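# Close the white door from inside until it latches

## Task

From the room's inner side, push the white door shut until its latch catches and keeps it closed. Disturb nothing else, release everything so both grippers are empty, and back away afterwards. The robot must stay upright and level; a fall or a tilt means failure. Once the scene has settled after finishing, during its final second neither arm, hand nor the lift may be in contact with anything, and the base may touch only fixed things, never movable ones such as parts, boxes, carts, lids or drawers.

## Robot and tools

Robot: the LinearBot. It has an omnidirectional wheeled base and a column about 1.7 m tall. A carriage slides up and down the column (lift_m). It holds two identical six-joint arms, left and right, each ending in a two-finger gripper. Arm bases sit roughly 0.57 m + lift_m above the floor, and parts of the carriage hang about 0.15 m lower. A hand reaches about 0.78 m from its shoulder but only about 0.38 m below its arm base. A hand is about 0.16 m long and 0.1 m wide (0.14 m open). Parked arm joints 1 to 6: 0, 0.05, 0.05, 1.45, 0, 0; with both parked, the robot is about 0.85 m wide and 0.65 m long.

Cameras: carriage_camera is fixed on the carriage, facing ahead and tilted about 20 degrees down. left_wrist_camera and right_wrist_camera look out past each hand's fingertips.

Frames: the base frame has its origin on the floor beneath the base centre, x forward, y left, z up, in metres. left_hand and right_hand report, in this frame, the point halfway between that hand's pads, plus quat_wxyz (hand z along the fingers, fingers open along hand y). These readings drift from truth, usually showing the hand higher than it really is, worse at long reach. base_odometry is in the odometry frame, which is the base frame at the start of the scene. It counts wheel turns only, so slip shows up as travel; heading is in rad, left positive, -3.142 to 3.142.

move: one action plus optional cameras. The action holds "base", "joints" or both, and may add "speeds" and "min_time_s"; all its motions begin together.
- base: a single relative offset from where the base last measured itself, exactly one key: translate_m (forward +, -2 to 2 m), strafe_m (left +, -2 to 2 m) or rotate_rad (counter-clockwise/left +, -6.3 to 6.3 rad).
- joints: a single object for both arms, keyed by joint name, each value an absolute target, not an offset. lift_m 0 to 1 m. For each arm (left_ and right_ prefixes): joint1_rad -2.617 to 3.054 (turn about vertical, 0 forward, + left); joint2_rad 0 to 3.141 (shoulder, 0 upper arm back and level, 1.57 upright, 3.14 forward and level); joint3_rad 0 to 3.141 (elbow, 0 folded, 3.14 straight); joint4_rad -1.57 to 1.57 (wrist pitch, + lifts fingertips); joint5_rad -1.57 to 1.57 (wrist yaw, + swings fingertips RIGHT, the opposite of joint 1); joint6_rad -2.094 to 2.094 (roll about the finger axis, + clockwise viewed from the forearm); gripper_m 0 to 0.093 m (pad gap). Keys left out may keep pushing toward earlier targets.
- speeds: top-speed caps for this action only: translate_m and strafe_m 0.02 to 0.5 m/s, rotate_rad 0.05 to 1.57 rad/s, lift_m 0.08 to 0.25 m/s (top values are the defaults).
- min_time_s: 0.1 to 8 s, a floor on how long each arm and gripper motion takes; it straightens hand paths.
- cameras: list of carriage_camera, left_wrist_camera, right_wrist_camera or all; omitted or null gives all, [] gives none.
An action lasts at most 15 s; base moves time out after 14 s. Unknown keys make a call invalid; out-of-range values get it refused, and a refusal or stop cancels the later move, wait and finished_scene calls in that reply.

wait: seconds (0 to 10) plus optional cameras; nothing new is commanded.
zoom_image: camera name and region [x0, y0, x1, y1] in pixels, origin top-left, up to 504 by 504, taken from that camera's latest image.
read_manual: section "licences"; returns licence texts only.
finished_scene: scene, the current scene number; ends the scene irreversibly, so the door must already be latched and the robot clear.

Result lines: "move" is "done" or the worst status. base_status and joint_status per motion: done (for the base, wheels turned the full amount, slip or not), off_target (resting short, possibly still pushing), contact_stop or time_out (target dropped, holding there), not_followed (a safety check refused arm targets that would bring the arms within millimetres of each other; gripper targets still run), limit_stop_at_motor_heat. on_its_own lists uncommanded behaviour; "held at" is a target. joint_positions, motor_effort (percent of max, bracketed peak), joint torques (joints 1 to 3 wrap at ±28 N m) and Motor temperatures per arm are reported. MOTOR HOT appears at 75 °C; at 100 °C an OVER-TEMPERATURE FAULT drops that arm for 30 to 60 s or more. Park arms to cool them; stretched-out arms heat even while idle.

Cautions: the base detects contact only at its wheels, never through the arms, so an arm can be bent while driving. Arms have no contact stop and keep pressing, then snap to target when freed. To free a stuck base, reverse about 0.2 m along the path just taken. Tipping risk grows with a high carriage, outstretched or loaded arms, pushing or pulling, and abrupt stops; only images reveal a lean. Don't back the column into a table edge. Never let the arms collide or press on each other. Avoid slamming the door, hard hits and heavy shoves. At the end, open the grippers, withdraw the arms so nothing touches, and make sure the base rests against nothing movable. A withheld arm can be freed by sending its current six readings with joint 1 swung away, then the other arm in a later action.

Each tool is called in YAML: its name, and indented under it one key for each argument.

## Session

move:

Scene clock: 0.00 s.
Joint torques (N m): no reading
Motor temperatures (°C): left_arm=[30 32 36 29 27 30 27] | right_arm=[31 33 33 30 29 29 31]
base_odometry: x=+0.000 y=+0.000 heading=+0.000
base_status: not commanded
joint_positions: lift_m=+0.300 left_joint1_rad=-0.004 left_joint2_rad=+0.044 left_joint3_rad=+0.038 left_joint4_rad=+1.478 left_joint5_rad=-0.003 left_joint6_rad=-0.042 left_gripper_m=+0.09396 right_joint1_rad=-0.020 right_joint2_rad=+0.054 right_joint3_rad=+0.039 right_joint4_rad=+1.497 right_joint5_rad=+0.020 right_joint6_rad=+0.048 right_gripper_m=+0.09396
joint_status: not commanded
motor_effort: lift_m=+18 drive_wheels=-1
left_hand: x=+0.2410 y=+0.2976 z=+1.3090 quat_wxyz=(+0.999, -0.002, +0.049, -0.023) (m; base frame)
right_hand: x=+0.2394 y=-0.3011 z=+1.3095 quat_wxyz=(+0.999, +0.011, +0.045, +0.013) (m; base frame)
pictures: carriage_camera, left_wrist_camera, right_wrist_camera
Images, in order (width x height): carriage_camera 672x504, left_wrist_camera 672x504, right_wrist_camera 672x504.

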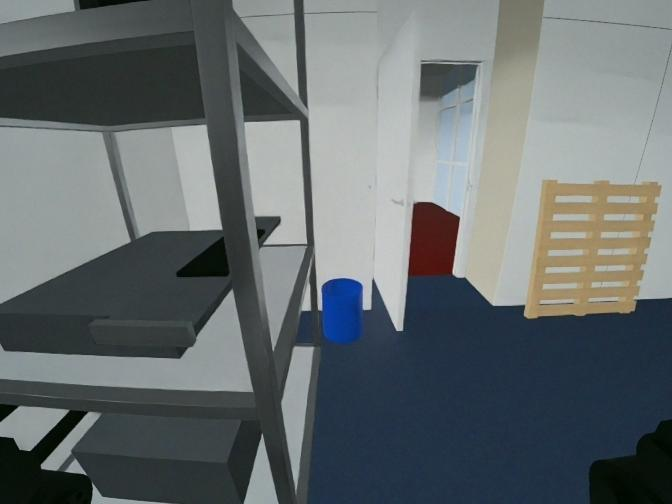

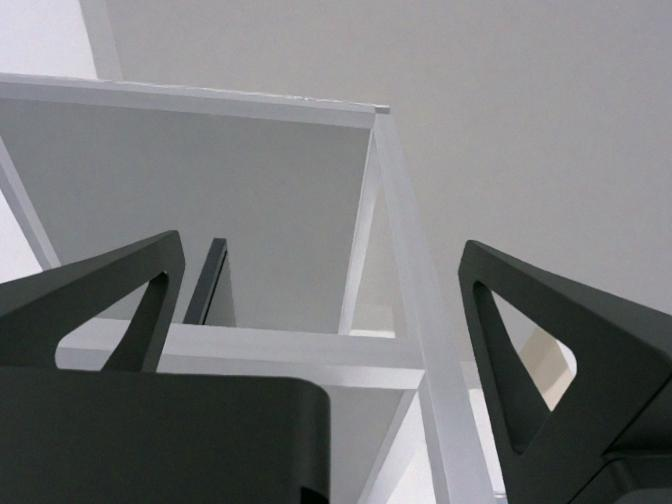

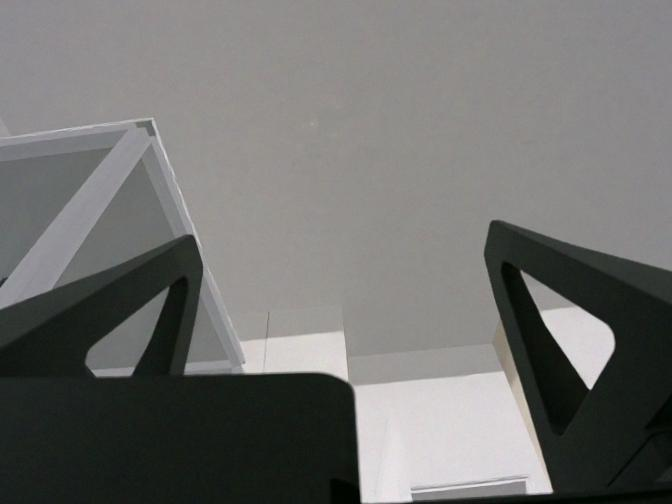

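move:
  base: {"strafe_m":-0.67}
  joints: {"left_gripper_m":0,"right_gripper_m":0}
  cameras: []

move:
  base: {"rotate_rad":0.025}
  joints: {"left_joint2_rad":1.9,"left_joint3_rad":1.7,"left_joint4_rad":0.2,"left_joint5_rad":0,"left_joint6_rad":0}
  min_time_s: 1.5
  cameras: []

move:
  base: {"translate_m":0.7}
  cameras: ["carriage_camera"]

Scene clock: 16.70 s.
Joint torques (N m): left_arm=[-0.18 4.08 5.63 -0.17 0.09 0.04] | right_arm=[0.05 4.05 5.78 -0.28 -0.07 -0.03]
Motor temperatures (°C): left_arm=[30 33 37 29 27 30 27] | right_arm=[31 33 34 30 29 29 31]
move: done
base_odometry: x=-0.001 y=-0.670 heading=-0.001
base_status: done
joint_positions: lift_m=+0.300 left_joint1_rad=-0.003 left_joint2_rad=+0.044 left_joint3_rad=+0.038 left_joint4_rad=+1.478 left_joint5_rad=-0.003 left_joint6_rad=-0.042 left_gripper_m=+0.00059 right_joint1_rad=-0.019 right_joint2_rad=+0.054 right_joint3_rad=+0.039 right_joint4_rad=+1.497 right_joint5_rad=+0.020 right_joint6_rad=+0.048 right_gripper_m=+0.00009
joint_status: all done
motor_effort: lift_m=+18(18) drive_wheels=-2(20)
left_hand: x=+0.2410 y=+0.2976 z=+1.3090 quat_wxyz=(+0.999, -0.002, +0.049, -0.022) (m; base frame)
right_hand: x=+0.2394 y=-0.3010 z=+1.3095 quat_wxyz=(+0.999, +0.011, +0.045, +0.014) (m; base frame)
pictures: none
No camera images: "cameras" was empty.

Scene clock: 18.77 s.
Joint torques (N m): left_arm=[-0.1 -11.25 9.73 1.89 0.11 0.2] | right_arm=[-0.17 3.99 5.81 -0.28 -0.09 -0.06]
Motor temperatures (°C): left_arm=[30 33 38 30 27 30 27] | right_arm=[31 33 34 30 29 29 31]
move: done
base_odometry: x=-0.001 y=-0.670 heading=+0.024
base_status: done
joint_positions: lift_m=+0.300 left_joint1_rad=-0.003 left_joint2_rad=+1.897 left_joint3_rad=+1.671 left_joint4_rad=+0.214 left_joint5_rad=-0.003 left_joint6_rad=-0.012 left_gripper_m=+0.00059 right_joint1_rad=-0.019 right_joint2_rad=+0.054 right_joint3_rad=+0.039 right_joint4_rad=+1.497 right_joint5_rad=+0.020 right_joint6_rad=+0.048 right_gripper_m=+0.00009
joint_status: all done
motor_effort: lift_m=+18(18) drive_wheels=-3(7)
left_hand: x=+0.8178 y=+0.2957 z=+1.2450 quat_wxyz=(+0.703, -0.004, +0.711, -0.004) (m; base frame)
right_hand: x=+0.2394 y=-0.3010 z=+1.3095 quat_wxyz=(+0.999, +0.011, +0.045, +0.014) (m; base frame)
pictures: none
No camera images: "cameras" was empty.

Scene clock: 22.50 s.
Joint torques (N m): left_arm=[-0.2 -11.26 9.7 1.91 0.13 0.17] | right_arm=[-0.18 3.99 5.78 -0.27 -0.1 -0.05]
Motor temperatures (°C): left_arm=[30 34 39 31 27 30 27] | right_arm=[31 33 34 30 29 29 31]
move: done
base_odometry: x=+0.699 y=-0.654 heading=+0.023
base_status: done
joint_positions: lift_m=+0.300 left_joint1_rad=-0.003 left_joint2_rad=+1.898 left_joint3_rad=+1.673 left_joint4_rad=+0.206 left_joint5_rad=-0.003 left_joint6_rad=-0.011 left_gripper_m=+0.00059 right_joint1_rad=-0.019 right_joint2_rad=+0.054 right_joint3_rad=+0.039 right_joint4_rad=+1.496 right_joint5_rad=+0.020 right_joint6_rad=+0.048 right_gripper_m=+0.00009
joint_status: not commanded
motor_effort: lift_m=+18(18) drive_wheels=+3(14)
left_hand: x=+0.8180 y=+0.2957 z=+1.2432 quat_wxyz=(+0.700, -0.004, +0.714, -0.004) (m; base frame)
right_hand: x=+0.2396 y=-0.3010 z=+1.3095 quat_wxyz=(+0.999, +0.011, +0.045, +0.014) (m; base frame)
pictures: carriage_camera
Images, in order (width x height): carriage_camera 672x504.

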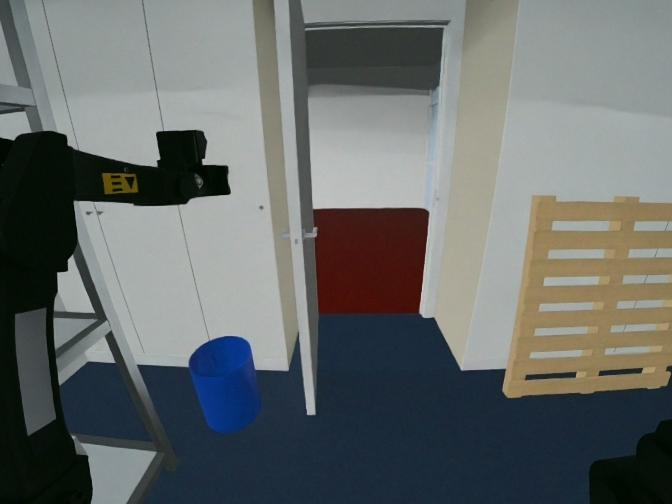

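move:
  base: {"translate_m":0.51}
  speeds: {"translate_m":0.3}
  cameras: ["carriage_camera"]

move:
  base: {"strafe_m":-0.5}
  speeds: {"strafe_m":0.18}
  cameras: ["carriage_camera"]

Scene clock: 29.77 s.
Joint torques (N m): left_arm=[-0.09 -11.25 9.73 1.9 0.13 0.2] | right_arm=[-0.17 3.9 5.76 -0.31 -0.1 -0.05]
Motor temperatures (°C): left_arm=[30 35 40 32 27 30 27] | right_arm=[31 33 35 30 29 29 31]
move: done
base_odometry: x=+1.209 y=-0.642 heading=+0.023
base_status: done
joint_positions: lift_m=+0.300 left_joint1_rad=-0.003 left_joint2_rad=+1.898 left_joint3_rad=+1.673 left_joint4_rad=+0.204 left_joint5_rad=-0.003 left_joint6_rad=-0.011 left_gripper_m=+0.00059 right_joint1_rad=-0.019 right_joint2_rad=+0.054 right_joint3_rad=+0.039 right_joint4_rad=+1.496 right_joint5_rad=+0.020 right_joint6_rad=+0.048 right_gripper_m=+0.00009
joint_status: not commanded
motor_effort: lift_m=+18(18) drive_wheels=-2(17)
left_hand: x=+0.8180 y=+0.2957 z=+1.2427 quat_wxyz=(+0.699, -0.004, +0.715, -0.004) (m; base frame)
right_hand: x=+0.2396 y=-0.3010 z=+1.3095 quat_wxyz=(+0.999, +0.011, +0.045, +0.014) (m; base frame)
pictures: carriage_camera
Images, in order (width x height): carriage_camera 672x504.

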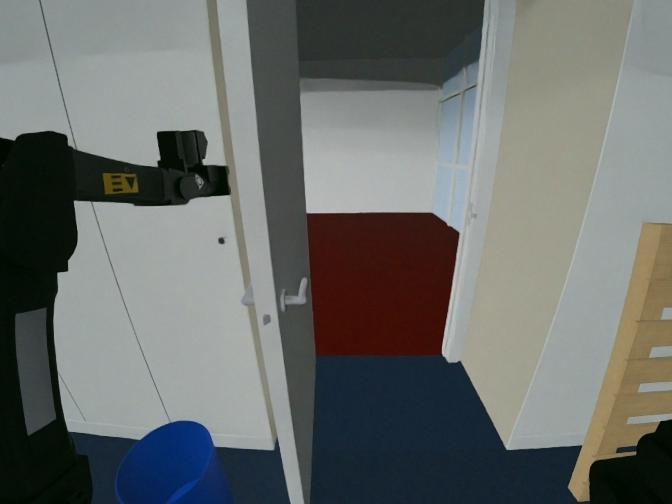

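Scene clock: 33.53 s.
Joint torques (N m): left_arm=[-0.21 -11.28 9.55 1.94 0.25 0.03] | right_arm=[-0.18 3.97 5.82 -0.29 -0.1 -0.05]
Motor temperatures (°C): left_arm=[30 36 41 33 28 30 27] | right_arm=[31 33 35 30 29 29 31]
move: done
base_odometry: x=+1.221 y=-1.142 heading=+0.023
base_status: done
joint_positions: lift_m=+0.300 left_joint1_rad=-0.004 left_joint2_rad=+1.898 left_joint3_rad=+1.673 left_joint4_rad=+0.203 left_joint5_rad=-0.013 left_joint6_rad=+0.003 left_gripper_m=+0.00058 right_joint1_rad=-0.019 right_joint2_rad=+0.054 right_joint3_rad=+0.039 right_joint4_rad=+1.496 right_joint5_rad=+0.020 right_joint6_rad=+0.048 right_gripper_m=+0.00009
joint_status: not commanded
motor_effort: lift_m=+18(18) drive_wheels=+1(11)
left_hand: x=+0.8179 y=+0.2971 z=+1.2430 quat_wxyz=(+0.700, -0.002, +0.715, +0.004) (m; base frame)
right_hand: x=+0.2396 y=-0.3010 z=+1.3095 quat_wxyz=(+0.999, +0.011, +0.045, +0.014) (m; base frame)
pictures: carriage_camera
Images, in order (width x height): carriage_camera 672x504.

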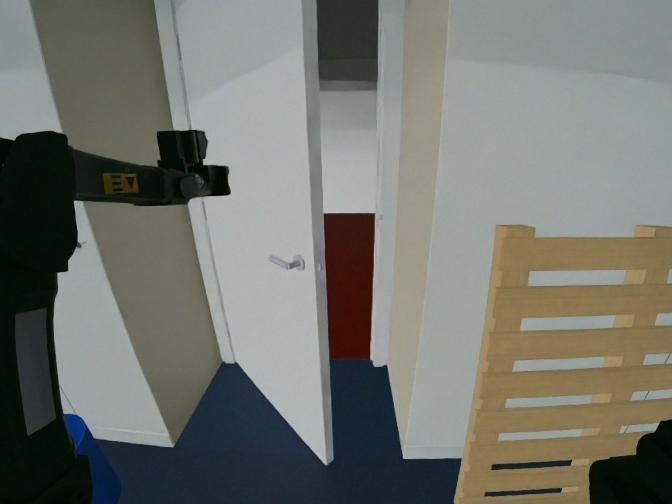

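move:
  base: {"strafe_m":0.175}
  joints: {"left_joint1_rad":-0.5}
  min_time_s: 1.2
  cameras: []

move:
  base: {"translate_m":0.57}
  speeds: {"translate_m":0.18}
  cameras: ["carriage_camera"]

move:
  base: {"translate_m":-0.27}
  cameras: []

move:
  joints: {"left_joint1_rad":0,"left_joint2_rad":0.05,"left_joint3_rad":0.05,"left_joint4_rad":1.45,"left_joint5_rad":0,"left_joint6_rad":0,"right_joint1_rad":0,"right_joint2_rad":1.9,"right_joint3_rad":1.7,"right_joint4_rad":0.2,"right_joint5_rad":0,"right_joint6_rad":0}
  min_time_s: 1.5
  cameras: ["carriage_camera"]

Scene clock: 48.43 s.
Joint torques (N m): left_arm=[-0.5 -11.23 9.48 1.93 0.18 0.03] | right_arm=[-0.21 3.88 5.74 -0.26 -0.09 -0.03]
Motor temperatures (°C): left_arm=[30 38 42 35 28 30 28] | right_arm=[31 34 35 30 29 29 31]
move: done
base_odometry: x=+1.217 y=-0.967 heading=+0.023
base_status: done
joint_positions: lift_m=+0.300 left_joint1_rad=-0.495 left_joint2_rad=+1.898 left_joint3_rad=+1.673 left_joint4_rad=+0.203 left_joint5_rad=-0.007 left_joint6_rad=+0.003 left_gripper_m=+0.00058 right_joint1_rad=-0.020 right_joint2_rad=+0.054 right_joint3_rad=+0.039 right_joint4_rad=+1.496 right_joint5_rad=+0.020 right_joint6_rad=+0.048 right_gripper_m=+0.00009
joint_status: all done
motor_effort: lift_m=+18(18) drive_wheels=+0(9)
left_hand: x=+0.7463 y=+0.0121 z=+1.2430 quat_wxyz=(+0.679, +0.173, +0.693, -0.168) (m; base frame)
right_hand: x=+0.2396 y=-0.3011 z=+1.3095 quat_wxyz=(+0.999, +0.011, +0.045, +0.014) (m; base frame)
pictures: none
No camera images: "cameras" was empty.

Scene clock: 52.60 s.
Joint torques (N m): left_arm=[-0.13 -10.99 9.43 2.14 -0.08 0] | right_arm=[-0.18 3.99 5.83 -0.3 -0.11 -0.04]
Motor temperatures (°C): left_arm=[30 39 42 36 28 30 28] | right_arm=[31 34 35 30 29 29 31]
move: done
base_odometry: x=+1.787 y=-0.954 heading=+0.023
base_status: done
joint_positions: lift_m=+0.300 left_joint1_rad=-0.502 left_joint2_rad=+1.895 left_joint3_rad=+1.675 left_joint4_rad=+0.181 left_joint5_rad=+0.014 left_joint6_rad=+0.003 left_gripper_m=+0.00057 right_joint1_rad=-0.020 right_joint2_rad=+0.054 right_joint3_rad=+0.039 right_joint4_rad=+1.496 right_joint5_rad=+0.020 right_joint6_rad=+0.048 right_gripper_m=+0.00009
joint_status: not commanded
motor_effort: lift_m=+18(19) drive_wheels=-2(14)
left_hand: x=+0.7418 y=+0.0054 z=+1.2394 quat_wxyz=(+0.670, +0.185, +0.697, -0.176) (m; base frame)
right_hand: x=+0.2396 y=-0.3011 z=+1.3094 quat_wxyz=(+0.999, +0.012, +0.045, +0.014) (m; base frame)
pictures: carriage_camera
Images, in order (width x height): carriage_camera 672x504.

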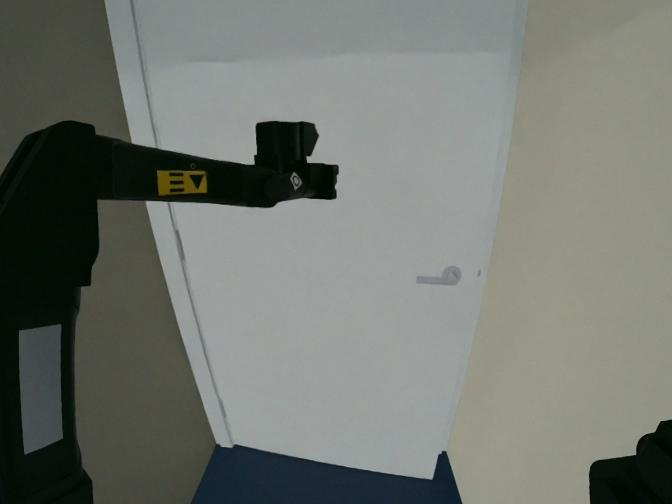

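Scene clock: 55.00 s.
Joint torques (N m): left_arm=[-0.2 -11.06 9.51 2.11 -0.06 0.01] | right_arm=[-0.1 3.93 5.7 -0.28 -0.11 -0.05]
Motor temperatures (°C): left_arm=[30 39 42 36 28 30 28] | right_arm=[31 34 35 30 29 29 31]
move: done
base_odometry: x=+1.517 y=-0.960 heading=+0.023
base_status: done
joint_positions: lift_m=+0.300 left_joint1_rad=-0.501 left_joint2_rad=+1.895 left_joint3_rad=+1.675 left_joint4_rad=+0.186 left_joint5_rad=+0.012 left_joint6_rad=+0.003 left_gripper_m=+0.00057 right_joint1_rad=-0.020 right_joint2_rad=+0.054 right_joint3_rad=+0.039 right_joint4_rad=+1.496 right_joint5_rad=+0.020 right_joint6_rad=+0.048 right_gripper_m=+0.00009
joint_status: not commanded
motor_effort: lift_m=+18(18) drive_wheels=+1(11)
left_hand: x=+0.7423 y=+0.0062 z=+1.2407 quat_wxyz=(+0.672, +0.183, +0.695, -0.175) (m; base frame)
right_hand: x=+0.2396 y=-0.3011 z=+1.3094 quat_wxyz=(+0.999, +0.012, +0.045, +0.014) (m; base frame)
pictures: none
No camera images: "cameras" was empty.

Scene clock: 57.07 s.
Joint torques (N m): left_arm=[0.31 3.04 4.67 0.03 0.01 0.02] | right_arm=[0.58 -10.52 10.56 2.18 -0.19 -0.13]
Motor temperatures (°C): left_arm=[30 39 42 36 28 30 28] | right_arm=[31 34 36 30 29 29 31]
move: done
base_odometry: x=+1.517 y=-0.960 heading=+0.023
base_status: not commanded
joint_positions: lift_m=+0.300 left_joint1_rad=-0.007 left_joint2_rad=+0.057 left_joint3_rad=+0.057 left_joint4_rad=+1.433 left_joint5_rad=+0.007 left_joint6_rad=+0.003 left_gripper_m=+0.00058 right_joint1_rad=-0.009 right_joint2_rad=+1.896 right_joint3_rad=+1.672 right_joint4_rad=+0.211 right_joint5_rad=+0.013 right_joint6_rad=+0.009 right_gripper_m=+0.00009
joint_status: all done
motor_effort: lift_m=+18(19) drive_wheels=+0(4)
left_hand: x=+0.2502 y=+0.2957 z=+1.3129 quat_wxyz=(+0.998, +0.004, +0.069, -0.002) (m; base frame)
right_hand: x=+0.8176 y=-0.3048 z=+1.2451 quat_wxyz=(+0.702, +0.011, +0.712, -0.005) (m; base frame)
pictures: carriage_camera
Images, in order (width x height): carriage_camera 672x504.

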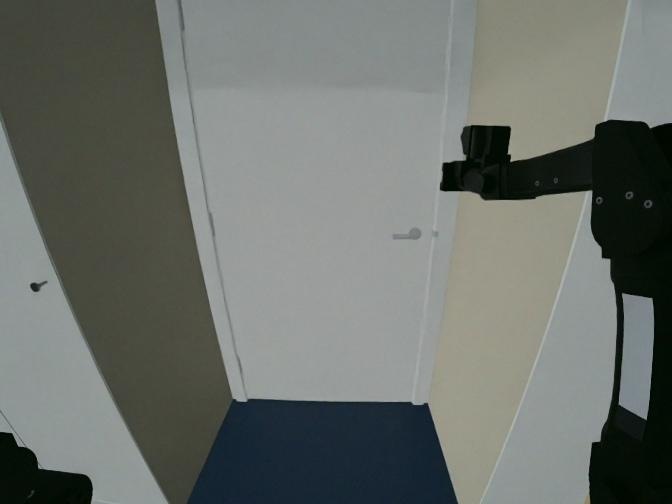

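move:
  base: {"translate_m":0.37}
  speeds: {"translate_m":0.15}
  cameras: ["carriage_camera"]

move:
  base: {"translate_m":-0.45}
  cameras: []

move:
  joints: {"right_joint1_rad":0,"right_joint2_rad":0.05,"right_joint3_rad":0.05,"right_joint4_rad":1.45,"right_joint5_rad":0,"right_joint6_rad":0}
  min_time_s: 1.5
  cameras: ["carriage_camera"]

zoom_image:
  camera: "carriage_camera"
  region: [300, 100, 550, 300]

Scene clock: 67.97 s.
Joint torques (N m): left_arm=[0.4 3.15 4.68 -0.06 0 0.02] | right_arm=[0.5 -1.61 10.66 4.64 -0.17 -0.14]
Motor temperatures (°C): left_arm=[30 38 42 33 28 30 28] | right_arm=[31 38 37 33 29 29 31]
move: done
base_odometry: x=+1.887 y=-0.951 heading=+0.023
base_status: done
joint_positions: lift_m=+0.300 left_joint1_rad=-0.007 left_joint2_rad=+0.056 left_joint3_rad=+0.056 left_joint4_rad=+1.443 left_joint5_rad=+0.007 left_joint6_rad=+0.003 left_gripper_m=+0.00058 right_joint1_rad=-0.007 right_joint2_rad=+1.803 right_joint3_rad=+1.671 right_joint4_rad=-0.015 right_joint5_rad=+0.012 right_joint6_rad=+0.008 right_gripper_m=+0.00009
joint_status: not commanded
motor_effort: lift_m=+18(18) drive_wheels=+7(14)
left_hand: x=+0.2481 y=+0.2957 z=+1.3127 quat_wxyz=(+0.998, +0.004, +0.064, -0.002) (m; base frame)
right_hand: x=+0.7899 y=-0.3033 z=+1.2422 quat_wxyz=(+0.653, +0.010, +0.757, -0.004) (m; base frame)
pictures: carriage_camera
Images, in order (width x height): carriage_camera 672x504.

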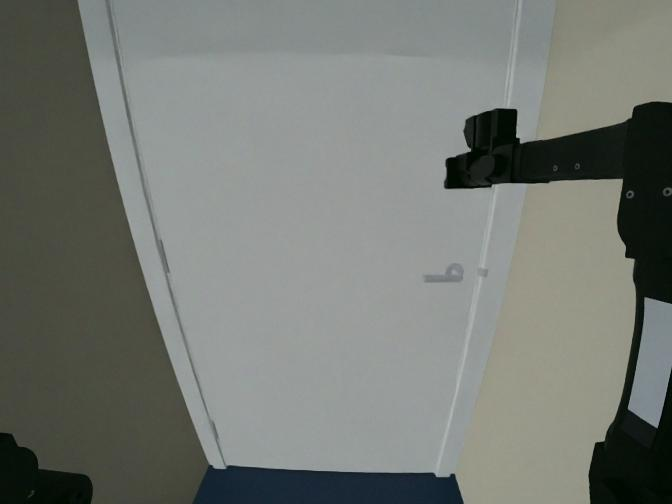

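Scene clock: 70.93 s.
Joint torques (N m): left_arm=[0.31 3.26 4.81 -0.06 0.01 0.04] | right_arm=[0.5 -10.77 10.39 2.31 -0.17 -0.15]
Motor temperatures (°C): left_arm=[30 38 42 33 28 30 28] | right_arm=[31 39 37 34 29 29 31]
move: done
base_odometry: x=+1.437 y=-0.962 heading=+0.023
base_status: done
joint_positions: lift_m=+0.300 left_joint1_rad=-0.006 left_joint2_rad=+0.056 left_joint3_rad=+0.056 left_joint4_rad=+1.444 left_joint5_rad=+0.007 left_joint6_rad=+0.003 left_gripper_m=+0.00058 right_joint1_rad=-0.007 right_joint2_rad=+1.898 right_joint3_rad=+1.676 right_joint4_rad=+0.196 right_joint5_rad=+0.012 right_joint6_rad=+0.008 right_gripper_m=+0.00009
joint_status: not commanded
motor_effort: lift_m=+18(19) drive_wheels=-1(16)
left_hand: x=+0.2477 y=+0.2957 z=+1.3128 quat_wxyz=(+0.998, +0.004, +0.063, -0.002) (m; base frame)
right_hand: x=+0.8180 y=-0.3034 z=+1.2422 quat_wxyz=(+0.698, +0.010, +0.716, -0.004) (m; base frame)
pictures: none
No camera images: "cameras" was empty.

Scene clock: 73.00 s.
Joint torques (N m): left_arm=[0.28 3.23 4.67 -0.07 0.03 0.01] | right_arm=[0.58 3.06 4.79 -0.09 -0.19 -0.14]
Motor temperatures (°C): left_arm=[30 37 42 33 28 30 28] | right_arm=[31 39 37 34 29 29 31]
move: done
base_odometry: x=+1.437 y=-0.962 heading=+0.023
base_status: not commanded
joint_positions: lift_m=+0.300 left_joint1_rad=-0.006 left_joint2_rad=+0.056 left_joint3_rad=+0.056 left_joint4_rad=+1.444 left_joint5_rad=+0.007 left_joint6_rad=+0.003 left_gripper_m=+0.00058 right_joint1_rad=-0.007 right_joint2_rad=+0.057 right_joint3_rad=+0.059 right_joint4_rad=+1.438 right_joint5_rad=+0.011 right_joint6_rad=+0.008 right_gripper_m=+0.00009
joint_status: all done
motor_effort: lift_m=+18(19) drive_wheels=+0(4)
left_hand: x=+0.2477 y=+0.2957 z=+1.3128 quat_wxyz=(+0.998, +0.004, +0.063, -0.002) (m; base frame)
right_hand: x=+0.2488 y=-0.2993 z=+1.3134 quat_wxyz=(+0.998, +0.006, +0.066, +0.000) (m; base frame)
pictures: carriage_camera
Images, in order (width x height): carriage_camera 672x504.

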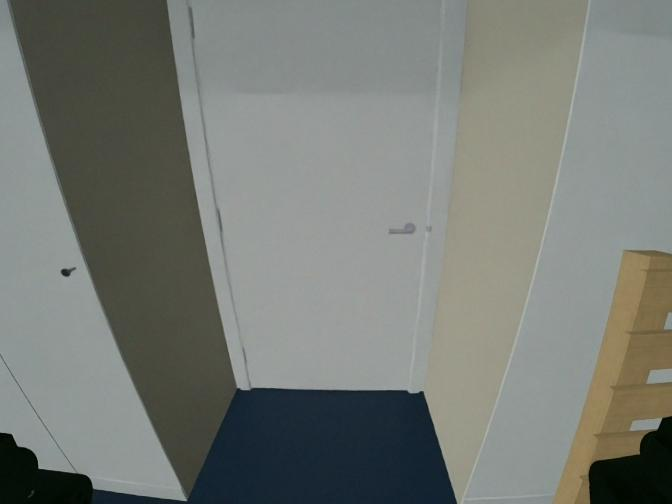

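Scaled by 2.016 from the camera's 672x504 image, which has a finer 960x720 frame.

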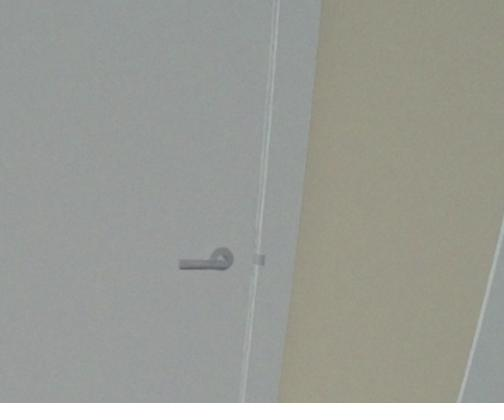

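move:
  joints: {"right_joint2_rad":1.9,"right_joint3_rad":1.7,"right_joint4_rad":0.2}
  min_time_s: 1.2
  cameras: []

move:
  base: {"translate_m":0.5}
  speeds: {"translate_m":0.2}
  cameras: []

move:
  base: {"translate_m":-0.5}
  cameras: []

move:
  joints: {"right_joint2_rad":0.05,"right_joint3_rad":0.05,"right_joint4_rad":1.45}
  min_time_s: 1.2
  cameras: ["carriage_camera"]

zoom_image:
  camera: "carriage_camera"
  region: [300, 100, 550, 300]

Scene clock: 89.53 s.
Joint torques (N m): left_arm=[0.25 3.22 4.64 -0.05 -0.01 0.01] | right_arm=[0.55 -10.5 10.61 2.17 -0.17 -0.14]
Motor temperatures (°C): left_arm=[30 36 41 32 28 30 28] | right_arm=[30 37 37 32 29 29 31]
move: done
base_odometry: x=+1.437 y=-0.962 heading=+0.023
base_status: not commanded
joint_positions: lift_m=+0.300 left_joint1_rad=-0.006 left_joint2_rad=+0.056 left_joint3_rad=+0.056 left_joint4_rad=+1.444 left_joint5_rad=+0.007 left_joint6_rad=+0.003 left_gripper_m=+0.00058 right_joint1_rad=-0.007 right_joint2_rad=+1.896 right_joint3_rad=+1.672 right_joint4_rad=+0.210 right_joint5_rad=+0.011 right_joint6_rad=+0.008 right_gripper_m=+0.00009
joint_status: all done
motor_effort: lift_m=+18(18) drive_wheels=+2(3)
left_hand: x=+0.2477 y=+0.2957 z=+1.3128 quat_wxyz=(+0.998, +0.004, +0.063, -0.002) (m; base frame)
right_hand: x=+0.8175 y=-0.3033 z=+1.2452 quat_wxyz=(+0.702, +0.009, +0.712, -0.004) (m; base frame)
pictures: none
No camera images: "cameras" was empty.

Scene clock: 93.13 s.
Joint torques (N m): left_arm=[0.34 3.21 4.78 -0.11 0.03 0.01] | right_arm=[0.43 10.33 10.77 7.75 -0.18 -0.14]
Motor temperatures (°C): left_arm=[30 36 41 32 28 30 28] | right_arm=[30 38 38 36 29 29 31]
move: done
base_odometry: x=+1.936 y=-0.950 heading=+0.023
base_status: done
joint_positions: lift_m=+0.300 left_joint1_rad=-0.006 left_joint2_rad=+0.056 left_joint3_rad=+0.055 left_joint4_rad=+1.446 left_joint5_rad=+0.007 left_joint6_rad=+0.003 left_gripper_m=+0.00058 right_joint1_rad=-0.006 right_joint2_rad=+1.684 right_joint3_rad=+1.668 right_joint4_rad=-0.295 right_joint5_rad=+0.012 right_joint6_rad=+0.008 right_gripper_m=+0.00009
joint_status: not commanded
motor_effort: lift_m=+19(19) drive_wheels=+15(21)
left_hand: x=+0.2474 y=+0.2957 z=+1.3126 quat_wxyz=(+0.998, +0.004, +0.063, -0.002) (m; base frame)
right_hand: x=+0.7450 y=-0.3023 z=+1.2368 quat_wxyz=(+0.589, +0.009, +0.808, -0.004) (m; base frame)
pictures: none
No camera images: "cameras" was empty.

Scene clock: 96.27 s.
Joint torques (N m): left_arm=[0.29 3.21 4.85 -0.09 0.01 0.02] | right_arm=[0.24 -11.26 9.84 2.36 -0.16 -0.13]
Motor temperatures (°C): left_arm=[30 36 41 32 28 30 28] | right_arm=[30 39 38 38 29 29 31]
move: done
base_odometry: x=+1.436 y=-0.961 heading=+0.023
base_status: done
joint_positions: lift_m=+0.300 left_joint1_rad=-0.006 left_joint2_rad=+0.056 left_joint3_rad=+0.054 left_joint4_rad=+1.448 left_joint5_rad=+0.007 left_joint6_rad=+0.003 left_gripper_m=+0.00058 right_joint1_rad=-0.004 right_joint2_rad=+1.905 right_joint3_rad=+1.679 right_joint4_rad=+0.197 right_joint5_rad=+0.011 right_joint6_rad=+0.008 right_gripper_m=+0.00009
joint_status: not commanded
motor_effort: lift_m=+18(19) drive_wheels=-1(16)
left_hand: x=+0.2472 y=+0.2958 z=+1.3125 quat_wxyz=(+0.998, +0.004, +0.062, -0.002) (m; base frame)
right_hand: x=+0.8197 y=-0.3016 z=+1.2396 quat_wxyz=(+0.697, +0.008, +0.717, -0.003) (m; base frame)
pictures: none
No camera images: "cameras" was empty.

Scene clock: 98.33 s.
Joint torques (N m): left_arm=[0.31 3.12 4.81 -0.1 0.01 0.01] | right_arm=[0.35 3.1 4.81 -0.09 -0.19 -0.14]
Motor temperatures (°C): left_arm=[30 36 41 32 28 30 28] | right_arm=[30 39 38 37 29 29 31]
move: done
base_odometry: x=+1.436 y=-0.961 heading=+0.023
base_status: not commanded
joint_positions: lift_m=+0.300 left_joint1_rad=-0.006 left_joint2_rad=+0.056 left_joint3_rad=+0.054 left_joint4_rad=+1.448 left_joint5_rad=+0.007 left_joint6_rad=+0.003 left_gripper_m=+0.00058 right_joint1_rad=-0.004 right_joint2_rad=+0.058 right_joint3_rad=+0.058 right_joint4_rad=+1.438 right_joint5_rad=+0.011 right_joint6_rad=+0.008 right_gripper_m=+0.00009
joint_status: all done
motor_effort: lift_m=+18(19) drive_wheels=+0(4)
left_hand: x=+0.2472 y=+0.2958 z=+1.3125 quat_wxyz=(+0.998, +0.004, +0.062, -0.002) (m; base frame)
right_hand: x=+0.2490 y=-0.2991 z=+1.3133 quat_wxyz=(+0.998, +0.006, +0.066, +0.001) (m; base frame)
pictures: carriage_camera
Images, in order (width x height): carriage_camera 672x504.

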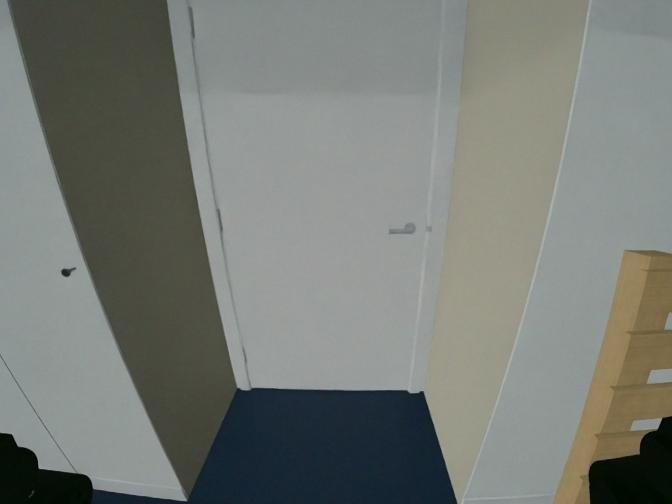

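Scaled by 2.016 from the camera's 672x504 image, which has a finer 960x720 frame.

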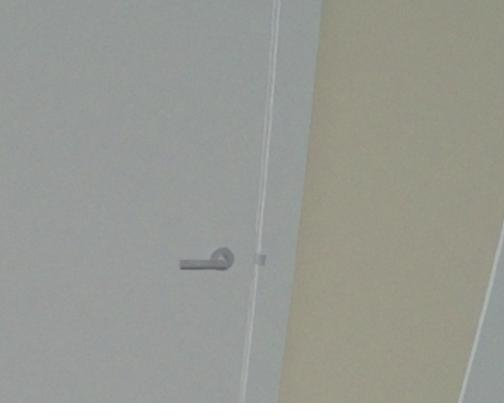

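finished_scene:
  scene: 2

The scene is finished: the task was done.


## Next scene

The same job, from a new start.

move:
  cameras: ["carriage_camera"]

Scene clock: 0.00 s.
Joint torques (N m): no reading
Motor temperatures (°C): left_arm=[29 31 34 29 27 30 27] | right_arm=[30 31 32 29 29 29 31]
base_odometry: x=+0.000 y=+0.000 heading=+0.000
base_status: not commanded
joint_positions: lift_m=+0.300 left_joint1_rad=-0.008 left_joint2_rad=+0.051 left_joint3_rad=+0.041 left_joint4_rad=+1.440 left_joint5_rad=+0.011 left_joint6_rad=+0.011 left_gripper_m=+0.09396 right_joint1_rad=+0.018 right_joint2_rad=+0.067 right_joint3_rad=+0.063 right_joint4_rad=+1.447 right_joint5_rad=+0.039 right_joint6_rad=-0.006 right_gripper_m=+0.09396
joint_status: not commanded
motor_effort: lift_m=+18 drive_wheels=+0
left_hand: x=+0.2518 y=+0.2950 z=+1.3085 quat_wxyz=(+0.997, +0.006, +0.071, +0.001) (m; base frame)
right_hand: x=+0.2485 y=-0.3032 z=+1.3145 quat_wxyz=(+0.998, +0.018, +0.064, +0.005) (m; base frame)
pictures: carriage_camera
Images, in order (width x height): carriage_camera 672x504.

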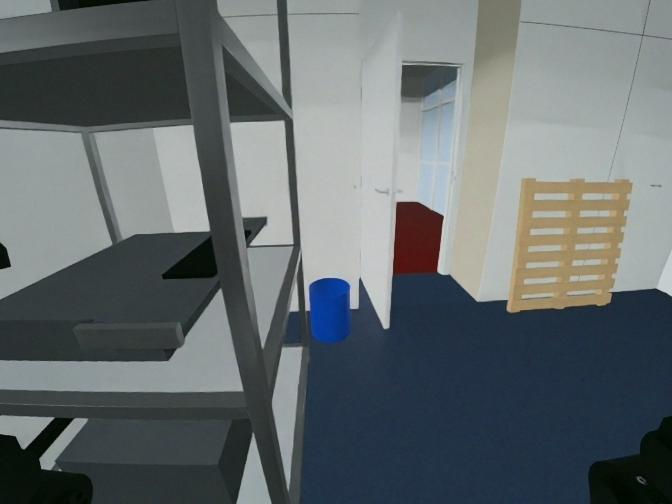

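move:
  base: {"rotate_rad":0.065}
  joints: {"left_gripper_m":0,"right_gripper_m":0}
  cameras: []

move:
  base: {"strafe_m":-0.67}
  cameras: []

move:
  base: {"translate_m":0.7}
  joints: {"left_joint2_rad":1.9,"left_joint3_rad":1.7,"left_joint4_rad":0.2,"left_joint5_rad":0,"left_joint6_rad":0}
  min_time_s: 1.5
  cameras: ["carriage_camera"]

Scene clock: 12.00 s.
Joint torques (N m): left_arm=[-0.23 3.88 5.55 -0.11 0.1 0.04] | right_arm=[-0.05 3.85 6.09 -0.2 -0.09 -0.05]
Motor temperatures (°C): left_arm=[29 32 35 29 27 30 27] | right_arm=[30 32 33 29 29 29 31]
move: done
base_odometry: x=+0.000 y=+0.000 heading=+0.065
base_status: done
joint_positions: lift_m=+0.300 left_joint1_rad=-0.008 left_joint2_rad=+0.051 left_joint3_rad=+0.041 left_joint4_rad=+1.440 left_joint5_rad=+0.011 left_joint6_rad=+0.011 left_gripper_m=+0.00059 right_joint1_rad=+0.018 right_joint2_rad=+0.067 right_joint3_rad=+0.063 right_joint4_rad=+1.447 right_joint5_rad=+0.039 right_joint6_rad=-0.006 right_gripper_m=+0.00010
joint_status: all done
motor_effort: lift_m=+18(18) drive_wheels=-1(9)
left_hand: x=+0.2518 y=+0.2950 z=+1.3085 quat_wxyz=(+0.997, +0.006, +0.071, +0.001) (m; base frame)
right_hand: x=+0.2485 y=-0.3032 z=+1.3145 quat_wxyz=(+0.998, +0.018, +0.064, +0.005) (m; base frame)
pictures: none
No camera images: "cameras" was empty.

Scene clock: 15.60 s.
Joint torques (N m): left_arm=[-0.18 3.9 5.67 -0.13 0.07 0.06] | right_arm=[0.01 3.78 6.17 -0.22 -0.11 -0.04]
Motor temperatures (°C): left_arm=[29 32 35 29 27 30 27] | right_arm=[30 32 33 29 29 29 31]
move: done
base_odometry: x=+0.043 y=-0.669 heading=+0.064
base_status: done
joint_positions: lift_m=+0.300 left_joint1_rad=-0.007 left_joint2_rad=+0.051 left_joint3_rad=+0.041 left_joint4_rad=+1.440 left_joint5_rad=+0.011 left_joint6_rad=+0.011 left_gripper_m=+0.00059 right_joint1_rad=+0.019 right_joint2_rad=+0.067 right_joint3_rad=+0.063 right_joint4_rad=+1.447 right_joint5_rad=+0.039 right_joint6_rad=-0.006 right_gripper_m=+0.00010
joint_status: not commanded
motor_effort: lift_m=+18(18) drive_wheels=-2(19)
left_hand: x=+0.2518 y=+0.2950 z=+1.3085 quat_wxyz=(+0.997, +0.006, +0.071, +0.001) (m; base frame)
right_hand: x=+0.2485 y=-0.3032 z=+1.3145 quat_wxyz=(+0.998, +0.018, +0.064, +0.005) (m; base frame)
pictures: none
No camera images: "cameras" was empty.

Scene clock: 19.27 s.
Joint torques (N m): left_arm=[-0.29 -10.78 9.73 1.93 -0.02 -0.04] | right_arm=[-0.21 3.77 6.11 -0.19 -0.09 -0.04]
Motor temperatures (°C): left_arm=[29 33 36 30 27 30 27] | right_arm=[30 32 33 29 29 29 31]
move: done
base_odometry: x=+0.741 y=-0.624 heading=+0.064
base_status: done
joint_positions: lift_m=+0.300 left_joint1_rad=-0.007 left_joint2_rad=+1.895 left_joint3_rad=+1.671 left_joint4_rad=+0.206 left_joint5_rad=+0.011 left_joint6_rad=+0.011 left_gripper_m=+0.00058 right_joint1_rad=+0.019 right_joint2_rad=+0.067 right_joint3_rad=+0.063 right_joint4_rad=+1.446 right_joint5_rad=+0.039 right_joint6_rad=-0.006 right_gripper_m=+0.00010
joint_status: all done
motor_effort: lift_m=+18(18) drive_wheels=-2(15)
left_hand: x=+0.8174 y=+0.2907 z=+1.2435 quat_wxyz=(+0.700, +0.011, +0.714, -0.003) (m; base frame)
right_hand: x=+0.2487 y=-0.3032 z=+1.3144 quat_wxyz=(+0.998, +0.018, +0.065, +0.005) (m; base frame)
pictures: carriage_camera
Images, in order (width x height): carriage_camera 672x504.

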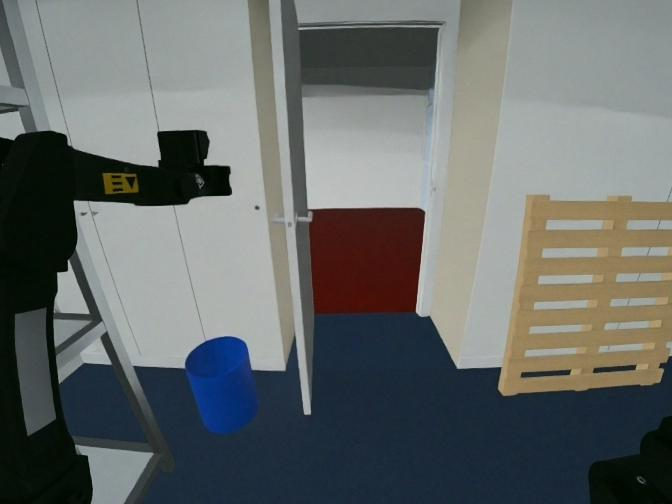

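move:
  base: {"translate_m":0.51}
  speeds: {"translate_m":0.35}
  cameras: []

move:
  base: {"strafe_m":-0.48}
  speeds: {"strafe_m":0.18}
  cameras: ["carriage_camera"]

move:
  base: {"strafe_m":0.165}
  joints: {"left_joint1_rad":-0.5}
  min_time_s: 1.2
  cameras: ["carriage_camera"]

Scene clock: 31.70 s.
Joint torques (N m): left_arm=[-0.14 -10.86 9.72 1.96 -0.04 -0.09] | right_arm=[-0.13 3.84 6.04 -0.21 -0.1 -0.05]
Motor temperatures (°C): left_arm=[29 37 40 32 27 30 27] | right_arm=[30 33 33 29 29 29 31]
move: done
base_odometry: x=+1.250 y=-0.592 heading=+0.063
base_status: done
joint_positions: lift_m=+0.300 left_joint1_rad=-0.007 left_joint2_rad=+1.895 left_joint3_rad=+1.671 left_joint4_rad=+0.202 left_joint5_rad=+0.011 left_joint6_rad=+0.011 left_gripper_m=+0.00058 right_joint1_rad=+0.019 right_joint2_rad=+0.067 right_joint3_rad=+0.063 right_joint4_rad=+1.446 right_joint5_rad=+0.039 right_joint6_rad=-0.006 right_gripper_m=+0.00010
joint_status: not commanded
motor_effort: lift_m=+18(18) drive_wheels=-2(13)
left_hand: x=+0.8173 y=+0.2907 z=+1.2432 quat_wxyz=(+0.699, +0.011, +0.715, -0.003) (m; base frame)
right_hand: x=+0.2487 y=-0.3032 z=+1.3144 quat_wxyz=(+0.998, +0.018, +0.065, +0.005) (m; base frame)
pictures: none
No camera images: "cameras" was empty.

Scene clock: 35.37 s.
Joint torques (N m): left_arm=[-0.2 -10.84 9.65 1.97 0.22 -0.03] | right_arm=[-0.2 3.82 6.09 -0.17 -0.11 -0.06]
Motor temperatures (°C): left_arm=[29 38 41 33 27 30 27] | right_arm=[30 33 33 29 29 29 31]
move: done
base_odometry: x=+1.281 y=-1.071 heading=+0.063
base_status: done
joint_positions: lift_m=+0.300 left_joint1_rad=-0.008 left_joint2_rad=+1.895 left_joint3_rad=+1.671 left_joint4_rad=+0.201 left_joint5_rad=-0.013 left_joint6_rad=+0.006 left_gripper_m=+0.00058 right_joint1_rad=+0.019 right_joint2_rad=+0.067 right_joint3_rad=+0.063 right_joint4_rad=+1.446 right_joint5_rad=+0.039 right_joint6_rad=-0.006 right_gripper_m=+0.00010
joint_status: not commanded
motor_effort: lift_m=+18(18) drive_wheels=+0(14)
left_hand: x=+0.8174 y=+0.2943 z=+1.2429 quat_wxyz=(+0.699, +0.001, +0.715, +0.004) (m; base frame)
right_hand: x=+0.2487 y=-0.3032 z=+1.3144 quat_wxyz=(+0.998, +0.018, +0.065, +0.005) (m; base frame)
pictures: carriage_camera
Images, in order (width x height): carriage_camera 672x504.

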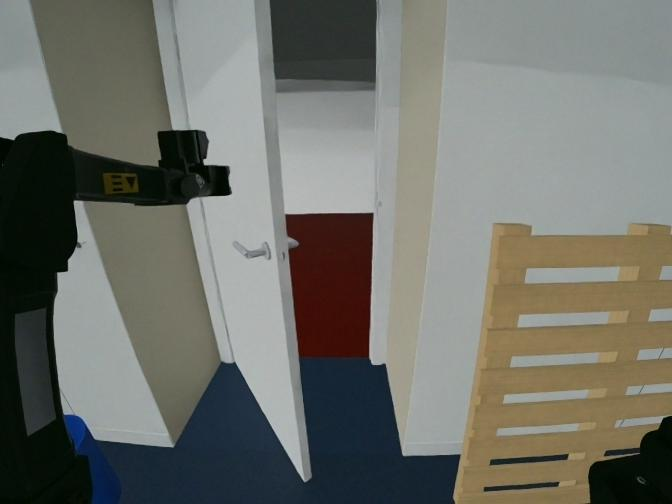

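Scene clock: 37.27 s.
Joint torques (N m): left_arm=[-0.4 -10.67 9.69 1.98 0.21 0] | right_arm=[-0.23 3.86 6.05 -0.18 -0.11 -0.05]
Motor temperatures (°C): left_arm=[29 38 42 34 27 30 27] | right_arm=[30 33 34 29 29 29 31]
move: done
base_odometry: x=+1.271 y=-0.907 heading=+0.063
base_status: done
joint_positions: lift_m=+0.300 left_joint1_rad=-0.495 left_joint2_rad=+1.895 left_joint3_rad=+1.671 left_joint4_rad=+0.201 left_joint5_rad=-0.008 left_joint6_rad=+0.006 left_gripper_m=+0.00058 right_joint1_rad=+0.019 right_joint2_rad=+0.067 right_joint3_rad=+0.063 right_joint4_rad=+1.446 right_joint5_rad=+0.039 right_joint6_rad=-0.006 right_gripper_m=+0.00010
joint_status: all done
motor_effort: lift_m=+18(18) drive_wheels=+0(12)
left_hand: x=+0.7458 y=+0.0125 z=+1.2429 quat_wxyz=(+0.679, +0.174, +0.693, -0.166) (m; base frame)
right_hand: x=+0.2487 y=-0.3032 z=+1.3144 quat_wxyz=(+0.998, +0.018, +0.065, +0.005) (m; base frame)
pictures: carriage_camera
Images, in order (width x height): carriage_camera 672x504.

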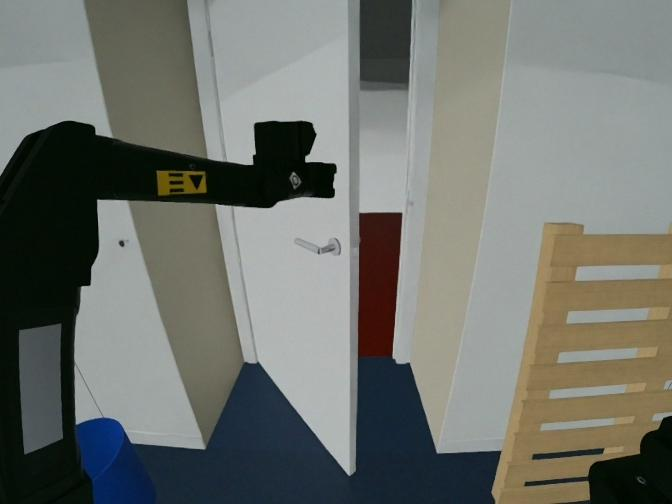

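move:
  base: {"translate_m":0.57}
  speeds: {"translate_m":0.18}
  cameras: ["carriage_camera"]

move:
  base: {"translate_m":-0.27}
  cameras: []

move:
  base: {"strafe_m":0.03}
  joints: {"left_joint1_rad":0,"left_joint2_rad":0.05,"left_joint3_rad":0.05,"left_joint4_rad":1.45,"left_joint5_rad":0,"left_joint6_rad":0,"right_joint1_rad":0,"right_joint2_rad":1.9,"right_joint3_rad":1.7,"right_joint4_rad":0.2,"right_joint5_rad":0,"right_joint6_rad":0}
  min_time_s: 1.5
  cameras: ["carriage_camera"]

Scene clock: 52.27 s.
Joint torques (N m): left_arm=[-0.39 -10.78 9.35 2.03 0.21 -0.02] | right_arm=[-0.31 3.81 6.11 -0.2 -0.11 -0.03]
Motor temperatures (°C): left_arm=[29 41 44 36 27 30 28] | right_arm=[30 33 34 29 29 29 31]
move: done
base_odometry: x=+1.839 y=-0.870 heading=+0.064
base_status: done
joint_positions: lift_m=+0.300 left_joint1_rad=-0.496 left_joint2_rad=+1.895 left_joint3_rad=+1.675 left_joint4_rad=+0.196 left_joint5_rad=-0.008 left_joint6_rad=+0.006 left_gripper_m=+0.00058 right_joint1_rad=+0.019 right_joint2_rad=+0.067 right_joint3_rad=+0.063 right_joint4_rad=+1.446 right_joint5_rad=+0.039 right_joint6_rad=-0.006 right_gripper_m=+0.00010
joint_status: not commanded
motor_effort: lift_m=+18(18) drive_wheels=-1(14)
left_hand: x=+0.7454 y=+0.0117 z=+1.2430 quat_wxyz=(+0.678, +0.175, +0.694, -0.167) (m; base frame)
right_hand: x=+0.2486 y=-0.3032 z=+1.3145 quat_wxyz=(+0.998, +0.018, +0.064, +0.005) (m; base frame)
pictures: carriage_camera
Images, in order (width x height): carriage_camera 672x504.

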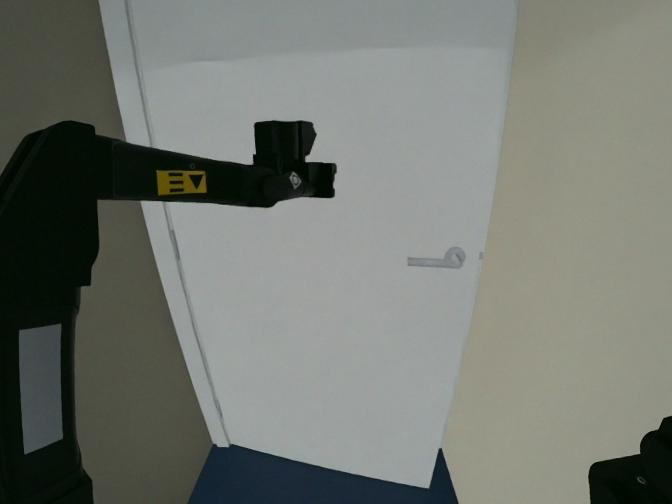

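Scene clock: 54.70 s.
Joint torques (N m): left_arm=[-0.27 -10.71 9.4 2 0.21 0.01] | right_arm=[-0.14 3.89 6.05 -0.22 -0.1 -0.04]
Motor temperatures (°C): left_arm=[29 41 44 37 27 30 28] | right_arm=[30 33 34 29 29 29 31]
move: done
base_odometry: x=+1.570 y=-0.887 heading=+0.064
base_status: done
joint_positions: lift_m=+0.300 left_joint1_rad=-0.499 left_joint2_rad=+1.895 left_joint3_rad=+1.675 left_joint4_rad=+0.196 left_joint5_rad=-0.008 left_joint6_rad=+0.006 left_gripper_m=+0.00058 right_joint1_rad=+0.019 right_joint2_rad=+0.067 right_joint3_rad=+0.063 right_joint4_rad=+1.446 right_joint5_rad=+0.039 right_joint6_rad=-0.006 right_gripper_m=+0.00010
joint_status: not commanded
motor_effort: lift_m=+18(18) drive_wheels=+0(12)
left_hand: x=+0.7446 y=+0.0103 z=+1.2430 quat_wxyz=(+0.678, +0.176, +0.694, -0.167) (m; base frame)
right_hand: x=+0.2486 y=-0.3032 z=+1.3145 quat_wxyz=(+0.998, +0.018, +0.065, +0.005) (m; base frame)
pictures: none
No camera images: "cameras" was empty.

Scene clock: 56.77 s.
Joint torques (N m): left_arm=[0.27 3.1 4.49 0.07 0.19 0] | right_arm=[-0.95 -10.29 11.02 2.11 -0.19 0.04]
Motor temperatures (°C): left_arm=[29 41 43 37 27 30 28] | right_arm=[30 33 34 29 29 29 31]
move: done
base_odometry: x=+1.568 y=-0.857 heading=+0.064
base_status: done
joint_positions: lift_m=+0.300 left_joint1_rad=-0.006 left_joint2_rad=+0.056 left_joint3_rad=+0.057 left_joint4_rad=+1.434 left_joint5_rad=-0.008 left_joint6_rad=+0.006 left_gripper_m=+0.00058 right_joint1_rad=+0.008 right_joint2_rad=+1.895 right_joint3_rad=+1.671 right_joint4_rad=+0.210 right_joint5_rad=+0.014 right_joint6_rad=-0.006 right_gripper_m=+0.00010
joint_status: all done
motor_effort: lift_m=+18(18) drive_wheels=+0(9)
left_hand: x=+0.2499 y=+0.2983 z=+1.3129 quat_wxyz=(+0.998, -0.003, +0.068, +0.000) (m; base frame)
right_hand: x=+0.8174 y=-0.2948 z=+1.2449 quat_wxyz=(+0.702, +0.000, +0.712, -0.004) (m; base frame)
pictures: carriage_camera
Images, in order (width x height): carriage_camera 672x504.

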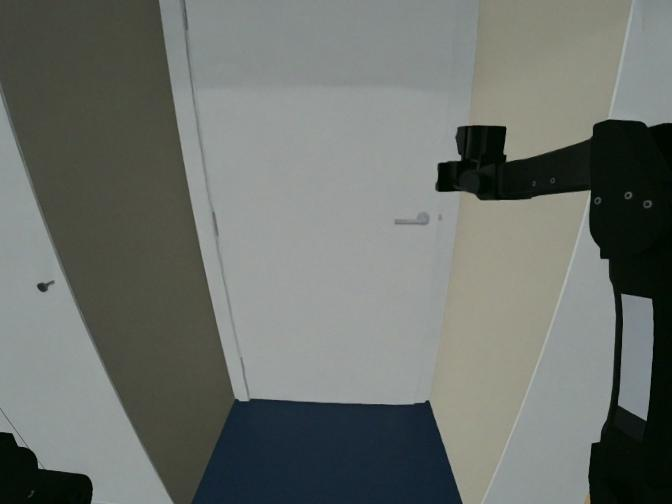

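move:
  base: {"translate_m":0.42}
  speeds: {"translate_m":0.15}
  cameras: []

move:
  base: {"translate_m":-0.5}
  cameras: []

move:
  joints: {"right_joint2_rad":0.05,"right_joint3_rad":0.05,"right_joint4_rad":1.45}
  min_time_s: 1.2
  cameras: ["carriage_camera"]

zoom_image:
  camera: "carriage_camera"
  region: [300, 100, 550, 300]

Scene clock: 66.97 s.
Joint torques (N m): left_arm=[0.34 3.28 4.77 -0.11 0.18 -0.01] | right_arm=[-0.83 7.25 10.82 6.79 -0.11 0.02]
Motor temperatures (°C): left_arm=[29 38 42 34 27 30 28] | right_arm=[30 36 36 33 29 29 31]
move: done
base_odometry: x=+1.987 y=-0.830 heading=+0.063
base_status: done
joint_positions: lift_m=+0.300 left_joint1_rad=-0.006 left_joint2_rad=+0.055 left_joint3_rad=+0.055 left_joint4_rad=+1.448 left_joint5_rad=-0.008 left_joint6_rad=+0.006 left_gripper_m=+0.00058 right_joint1_rad=+0.008 right_joint2_rad=+1.716 right_joint3_rad=+1.672 right_joint4_rad=-0.216 right_joint5_rad=+0.006 right_joint6_rad=-0.006 right_gripper_m=+0.00010
joint_status: not commanded
motor_effort: lift_m=+19(19) drive_wheels=+12(20)
left_hand: x=+0.2466 y=+0.2983 z=+1.3126 quat_wxyz=(+0.998, -0.003, +0.061, +0.000) (m; base frame)
right_hand: x=+0.7583 y=-0.2940 z=+1.2413 quat_wxyz=(+0.610, -0.004, +0.793, -0.002) (m; base frame)
pictures: none
No camera images: "cameras" was empty.

Scene clock: 70.10 s.
Joint torques (N m): left_arm=[0.31 3.22 4.67 -0.12 0.18 -0.05] | right_arm=[-0.84 -11.04 10.28 2.28 -0.11 0.01]
Motor temperatures (°C): left_arm=[29 38 42 33 27 30 28] | right_arm=[30 37 36 35 29 29 31]
move: done
base_odometry: x=+1.488 y=-0.862 heading=+0.063
base_status: done
joint_positions: lift_m=+0.300 left_joint1_rad=-0.006 left_joint2_rad=+0.055 left_joint3_rad=+0.055 left_joint4_rad=+1.448 left_joint5_rad=-0.008 left_joint6_rad=+0.006 left_gripper_m=+0.00058 right_joint1_rad=+0.006 right_joint2_rad=+1.904 right_joint3_rad=+1.679 right_joint4_rad=+0.196 right_joint5_rad=+0.004 right_joint6_rad=-0.006 right_gripper_m=+0.00010
joint_status: not commanded
motor_effort: lift_m=+18(19) drive_wheels=-1(13)
left_hand: x=+0.2466 y=+0.2983 z=+1.3126 quat_wxyz=(+0.998, -0.003, +0.061, +0.000) (m; base frame)
right_hand: x=+0.8194 y=-0.2945 z=+1.2404 quat_wxyz=(+0.697, -0.003, +0.717, -0.002) (m; base frame)
pictures: none
No camera images: "cameras" was empty.

Scene clock: 72.17 s.
Joint torques (N m): left_arm=[0.24 3.18 4.63 -0.08 0.2 -0.02] | right_arm=[-0.66 3.08 4.96 -0.08 -0.11 0.03]
Motor temperatures (°C): left_arm=[29 38 41 33 27 30 28] | right_arm=[30 37 36 34 29 29 31]
move: done
base_odometry: x=+1.488 y=-0.862 heading=+0.063
base_status: not commanded
joint_positions: lift_m=+0.300 left_joint1_rad=-0.006 left_joint2_rad=+0.055 left_joint3_rad=+0.055 left_joint4_rad=+1.448 left_joint5_rad=-0.008 left_joint6_rad=+0.006 left_gripper_m=+0.00058 right_joint1_rad=+0.006 right_joint2_rad=+0.058 right_joint3_rad=+0.059 right_joint4_rad=+1.438 right_joint5_rad=+0.004 right_joint6_rad=-0.006 right_gripper_m=+0.00010
joint_status: all done
motor_effort: lift_m=+18(19) drive_wheels=+2(4)
left_hand: x=+0.2466 y=+0.2983 z=+1.3126 quat_wxyz=(+0.998, -0.003, +0.061, +0.000) (m; base frame)
right_hand: x=+0.2488 y=-0.2977 z=+1.3134 quat_wxyz=(+0.998, +0.002, +0.066, +0.000) (m; base frame)
pictures: carriage_camera
Images, in order (width x height): carriage_camera 672x504.

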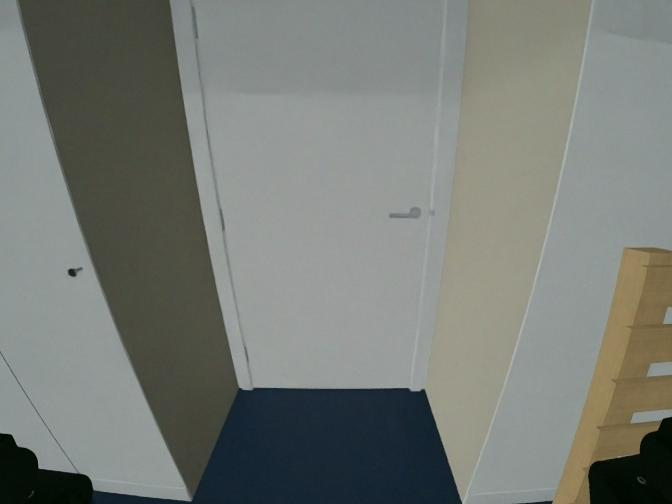

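Scaled by 2.016 from the camera's 672x504 image, which has a finer 960x720 frame.

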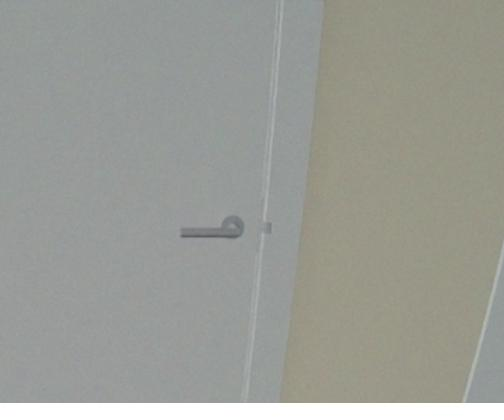

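Same appearance as before.

finished_scene:
  scene: 3

The scene is finished: the task was done.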